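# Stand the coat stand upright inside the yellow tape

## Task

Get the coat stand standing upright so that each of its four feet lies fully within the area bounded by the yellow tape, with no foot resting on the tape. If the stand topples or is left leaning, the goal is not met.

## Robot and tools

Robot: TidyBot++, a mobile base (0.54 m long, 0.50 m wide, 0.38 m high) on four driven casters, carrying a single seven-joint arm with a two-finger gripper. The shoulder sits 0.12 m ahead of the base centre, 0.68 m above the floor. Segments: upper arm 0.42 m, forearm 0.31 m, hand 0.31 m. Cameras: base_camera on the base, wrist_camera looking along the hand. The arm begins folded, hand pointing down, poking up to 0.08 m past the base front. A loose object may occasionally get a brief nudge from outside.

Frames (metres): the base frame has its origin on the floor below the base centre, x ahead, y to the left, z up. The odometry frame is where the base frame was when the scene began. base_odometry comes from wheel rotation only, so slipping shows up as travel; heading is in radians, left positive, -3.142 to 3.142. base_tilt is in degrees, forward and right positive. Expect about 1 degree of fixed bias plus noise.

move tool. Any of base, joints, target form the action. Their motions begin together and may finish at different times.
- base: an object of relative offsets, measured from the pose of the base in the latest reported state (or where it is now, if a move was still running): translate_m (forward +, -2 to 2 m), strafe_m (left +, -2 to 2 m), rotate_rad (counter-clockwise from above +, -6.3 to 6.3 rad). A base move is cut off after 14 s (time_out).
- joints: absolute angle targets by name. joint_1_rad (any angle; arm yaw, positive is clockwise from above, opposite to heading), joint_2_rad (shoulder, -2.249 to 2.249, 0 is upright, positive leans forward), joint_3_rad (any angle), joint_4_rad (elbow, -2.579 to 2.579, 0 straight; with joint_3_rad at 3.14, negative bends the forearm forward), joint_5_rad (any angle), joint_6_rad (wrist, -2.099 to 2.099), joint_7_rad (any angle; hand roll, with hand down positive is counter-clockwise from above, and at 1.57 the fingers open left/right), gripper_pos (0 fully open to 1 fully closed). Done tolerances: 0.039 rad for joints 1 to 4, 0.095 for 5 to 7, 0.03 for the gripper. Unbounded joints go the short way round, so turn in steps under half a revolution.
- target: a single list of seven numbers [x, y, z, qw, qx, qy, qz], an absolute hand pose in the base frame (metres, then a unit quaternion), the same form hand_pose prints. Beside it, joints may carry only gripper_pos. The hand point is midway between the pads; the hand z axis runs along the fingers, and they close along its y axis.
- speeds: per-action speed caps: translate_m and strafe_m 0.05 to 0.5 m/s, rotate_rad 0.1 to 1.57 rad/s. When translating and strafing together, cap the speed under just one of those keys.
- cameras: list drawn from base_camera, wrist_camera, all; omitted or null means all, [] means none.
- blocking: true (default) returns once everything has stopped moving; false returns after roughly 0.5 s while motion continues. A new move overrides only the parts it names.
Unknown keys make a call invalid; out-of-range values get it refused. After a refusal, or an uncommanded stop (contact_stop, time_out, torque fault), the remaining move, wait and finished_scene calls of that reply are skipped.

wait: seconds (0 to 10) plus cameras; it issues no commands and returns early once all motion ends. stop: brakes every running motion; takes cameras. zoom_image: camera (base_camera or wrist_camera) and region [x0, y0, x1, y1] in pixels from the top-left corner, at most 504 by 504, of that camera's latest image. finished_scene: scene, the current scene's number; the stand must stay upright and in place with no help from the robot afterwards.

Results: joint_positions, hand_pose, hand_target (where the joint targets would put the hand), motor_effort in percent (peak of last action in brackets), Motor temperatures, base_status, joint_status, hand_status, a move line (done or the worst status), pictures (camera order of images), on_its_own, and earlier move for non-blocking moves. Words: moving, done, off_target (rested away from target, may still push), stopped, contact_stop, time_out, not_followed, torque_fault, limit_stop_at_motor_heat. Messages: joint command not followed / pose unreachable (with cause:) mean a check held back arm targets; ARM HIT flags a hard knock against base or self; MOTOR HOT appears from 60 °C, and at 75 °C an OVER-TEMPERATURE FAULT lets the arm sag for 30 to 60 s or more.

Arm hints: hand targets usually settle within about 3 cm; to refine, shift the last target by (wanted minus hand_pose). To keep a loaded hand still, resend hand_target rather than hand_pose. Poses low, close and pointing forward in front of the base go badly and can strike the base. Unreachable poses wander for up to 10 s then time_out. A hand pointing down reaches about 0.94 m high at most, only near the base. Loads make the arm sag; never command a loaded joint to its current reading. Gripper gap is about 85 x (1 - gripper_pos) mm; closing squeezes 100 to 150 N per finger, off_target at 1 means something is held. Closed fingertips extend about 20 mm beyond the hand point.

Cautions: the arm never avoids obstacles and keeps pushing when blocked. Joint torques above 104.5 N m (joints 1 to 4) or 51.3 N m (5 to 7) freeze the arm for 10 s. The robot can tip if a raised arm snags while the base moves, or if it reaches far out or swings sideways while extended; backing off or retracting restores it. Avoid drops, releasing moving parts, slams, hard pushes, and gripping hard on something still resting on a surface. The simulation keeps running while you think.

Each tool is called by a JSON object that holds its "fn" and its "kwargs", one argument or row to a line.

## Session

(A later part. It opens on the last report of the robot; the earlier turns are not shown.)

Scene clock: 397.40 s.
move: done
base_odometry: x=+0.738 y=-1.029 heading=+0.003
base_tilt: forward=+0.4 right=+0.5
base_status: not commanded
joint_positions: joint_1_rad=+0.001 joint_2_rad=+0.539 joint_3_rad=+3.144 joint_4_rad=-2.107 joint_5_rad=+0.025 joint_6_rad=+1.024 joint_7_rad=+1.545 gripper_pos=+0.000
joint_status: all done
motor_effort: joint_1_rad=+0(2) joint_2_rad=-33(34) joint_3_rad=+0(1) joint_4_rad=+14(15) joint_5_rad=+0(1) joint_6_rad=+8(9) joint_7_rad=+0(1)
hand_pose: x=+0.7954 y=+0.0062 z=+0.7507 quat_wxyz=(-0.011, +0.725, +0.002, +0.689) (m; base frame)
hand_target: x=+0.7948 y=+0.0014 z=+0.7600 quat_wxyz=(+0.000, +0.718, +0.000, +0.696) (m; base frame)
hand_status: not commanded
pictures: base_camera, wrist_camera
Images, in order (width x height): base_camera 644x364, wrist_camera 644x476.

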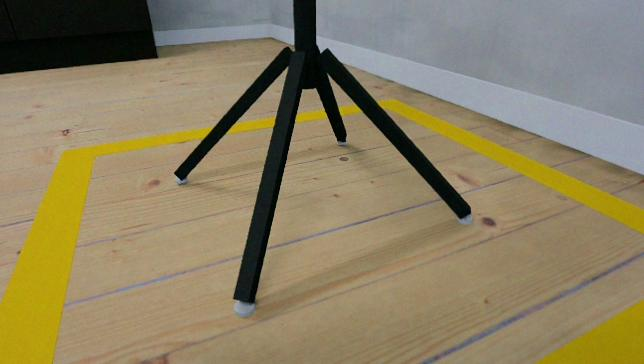

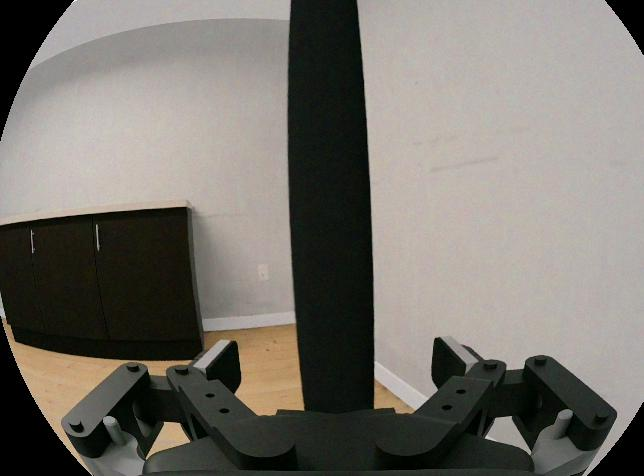

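{"fn": "move", "kwargs": {
  "base": {"translate_m": -0.25},
  "speeds": {"translate_m": 0.15}
}}

{"fn": "zoom_image", "kwargs": {
  "camera": "base_camera",
  "region": [50, 0, 554, 280]
}}

Scene clock: 405.73 s.
move: done
base_odometry: x=+0.488 y=-1.029 heading=+0.003
base_tilt: forward=+0.3 right=+0.5
base_status: done
joint_positions: joint_1_rad=+0.001 joint_2_rad=+0.539 joint_3_rad=+3.143 joint_4_rad=-2.107 joint_5_rad=+0.025 joint_6_rad=+1.024 joint_7_rad=+1.545 gripper_pos=+0.000
joint_status: not commanded
motor_effort: joint_1_rad=-1(2) joint_2_rad=-33(36) joint_3_rad=+0(1) joint_4_rad=+14(15) joint_5_rad=+0(1) joint_6_rad=+8(9) joint_7_rad=+0(1)
hand_pose: x=+0.7954 y=+0.0062 z=+0.7503 quat_wxyz=(-0.011, +0.725, +0.002, +0.689) (m; base frame)
hand_target: x=+0.7948 y=+0.0014 z=+0.7600 quat_wxyz=(+0.000, +0.718, +0.000, +0.696) (m; base frame)
hand_status: not commanded
pictures: base_camera, wrist_camera
Images, in order (width x height): base_camera 644x364, wrist_camera 644x476.

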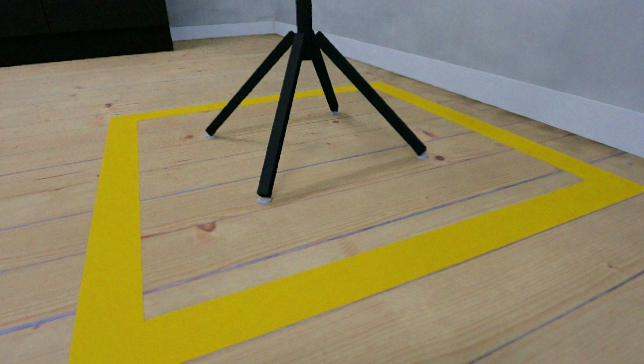

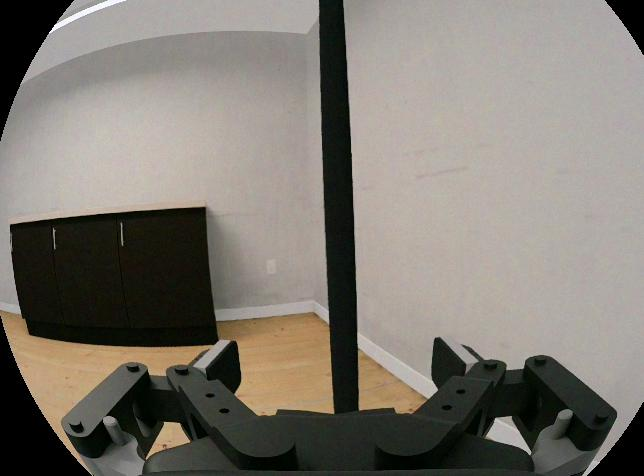

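Scaled by 1.000.

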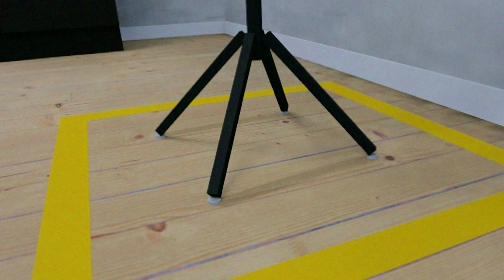

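{"fn": "wait", "kwargs": {
  "seconds": 1,
  "cameras": ["base_camera"]
}}

{"fn": "finished_scene", "kwargs": {
  "scene": 1
}}

Scene clock: 410.57 s.
base_odometry: x=+0.488 y=-1.029 heading=+0.003
base_tilt: forward=+0.3 right=+0.4
base_status: done
joint_positions: joint_1_rad=+0.001 joint_2_rad=+0.539 joint_3_rad=+3.143 joint_4_rad=-2.107 joint_5_rad=+0.025 joint_6_rad=+1.024 joint_7_rad=+1.545 gripper_pos=+0.000
joint_status: not commanded
motor_effort: joint_1_rad=-1(2) joint_2_rad=-34(36) joint_3_rad=+0(1) joint_4_rad=+14(15) joint_5_rad=+1(1) joint_6_rad=+8(9) joint_7_rad=+0(1)
hand_pose: x=+0.7954 y=+0.0062 z=+0.7503 quat_wxyz=(-0.011, +0.725, +0.002, +0.689) (m; base frame)
hand_target: x=+0.7948 y=+0.0014 z=+0.7600 quat_wxyz=(+0.000, +0.718, +0.000, +0.696) (m; base frame)
hand_status: not commanded
wait: 1.00 s; at rest from the start
pictures: base_camera
Images, in order (width x height): base_camera 644x364.

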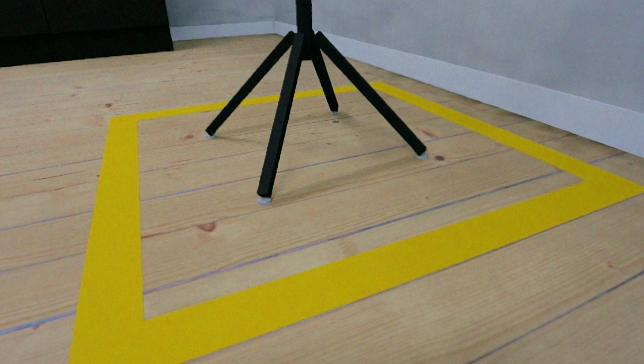

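The scene is finished: the task was done.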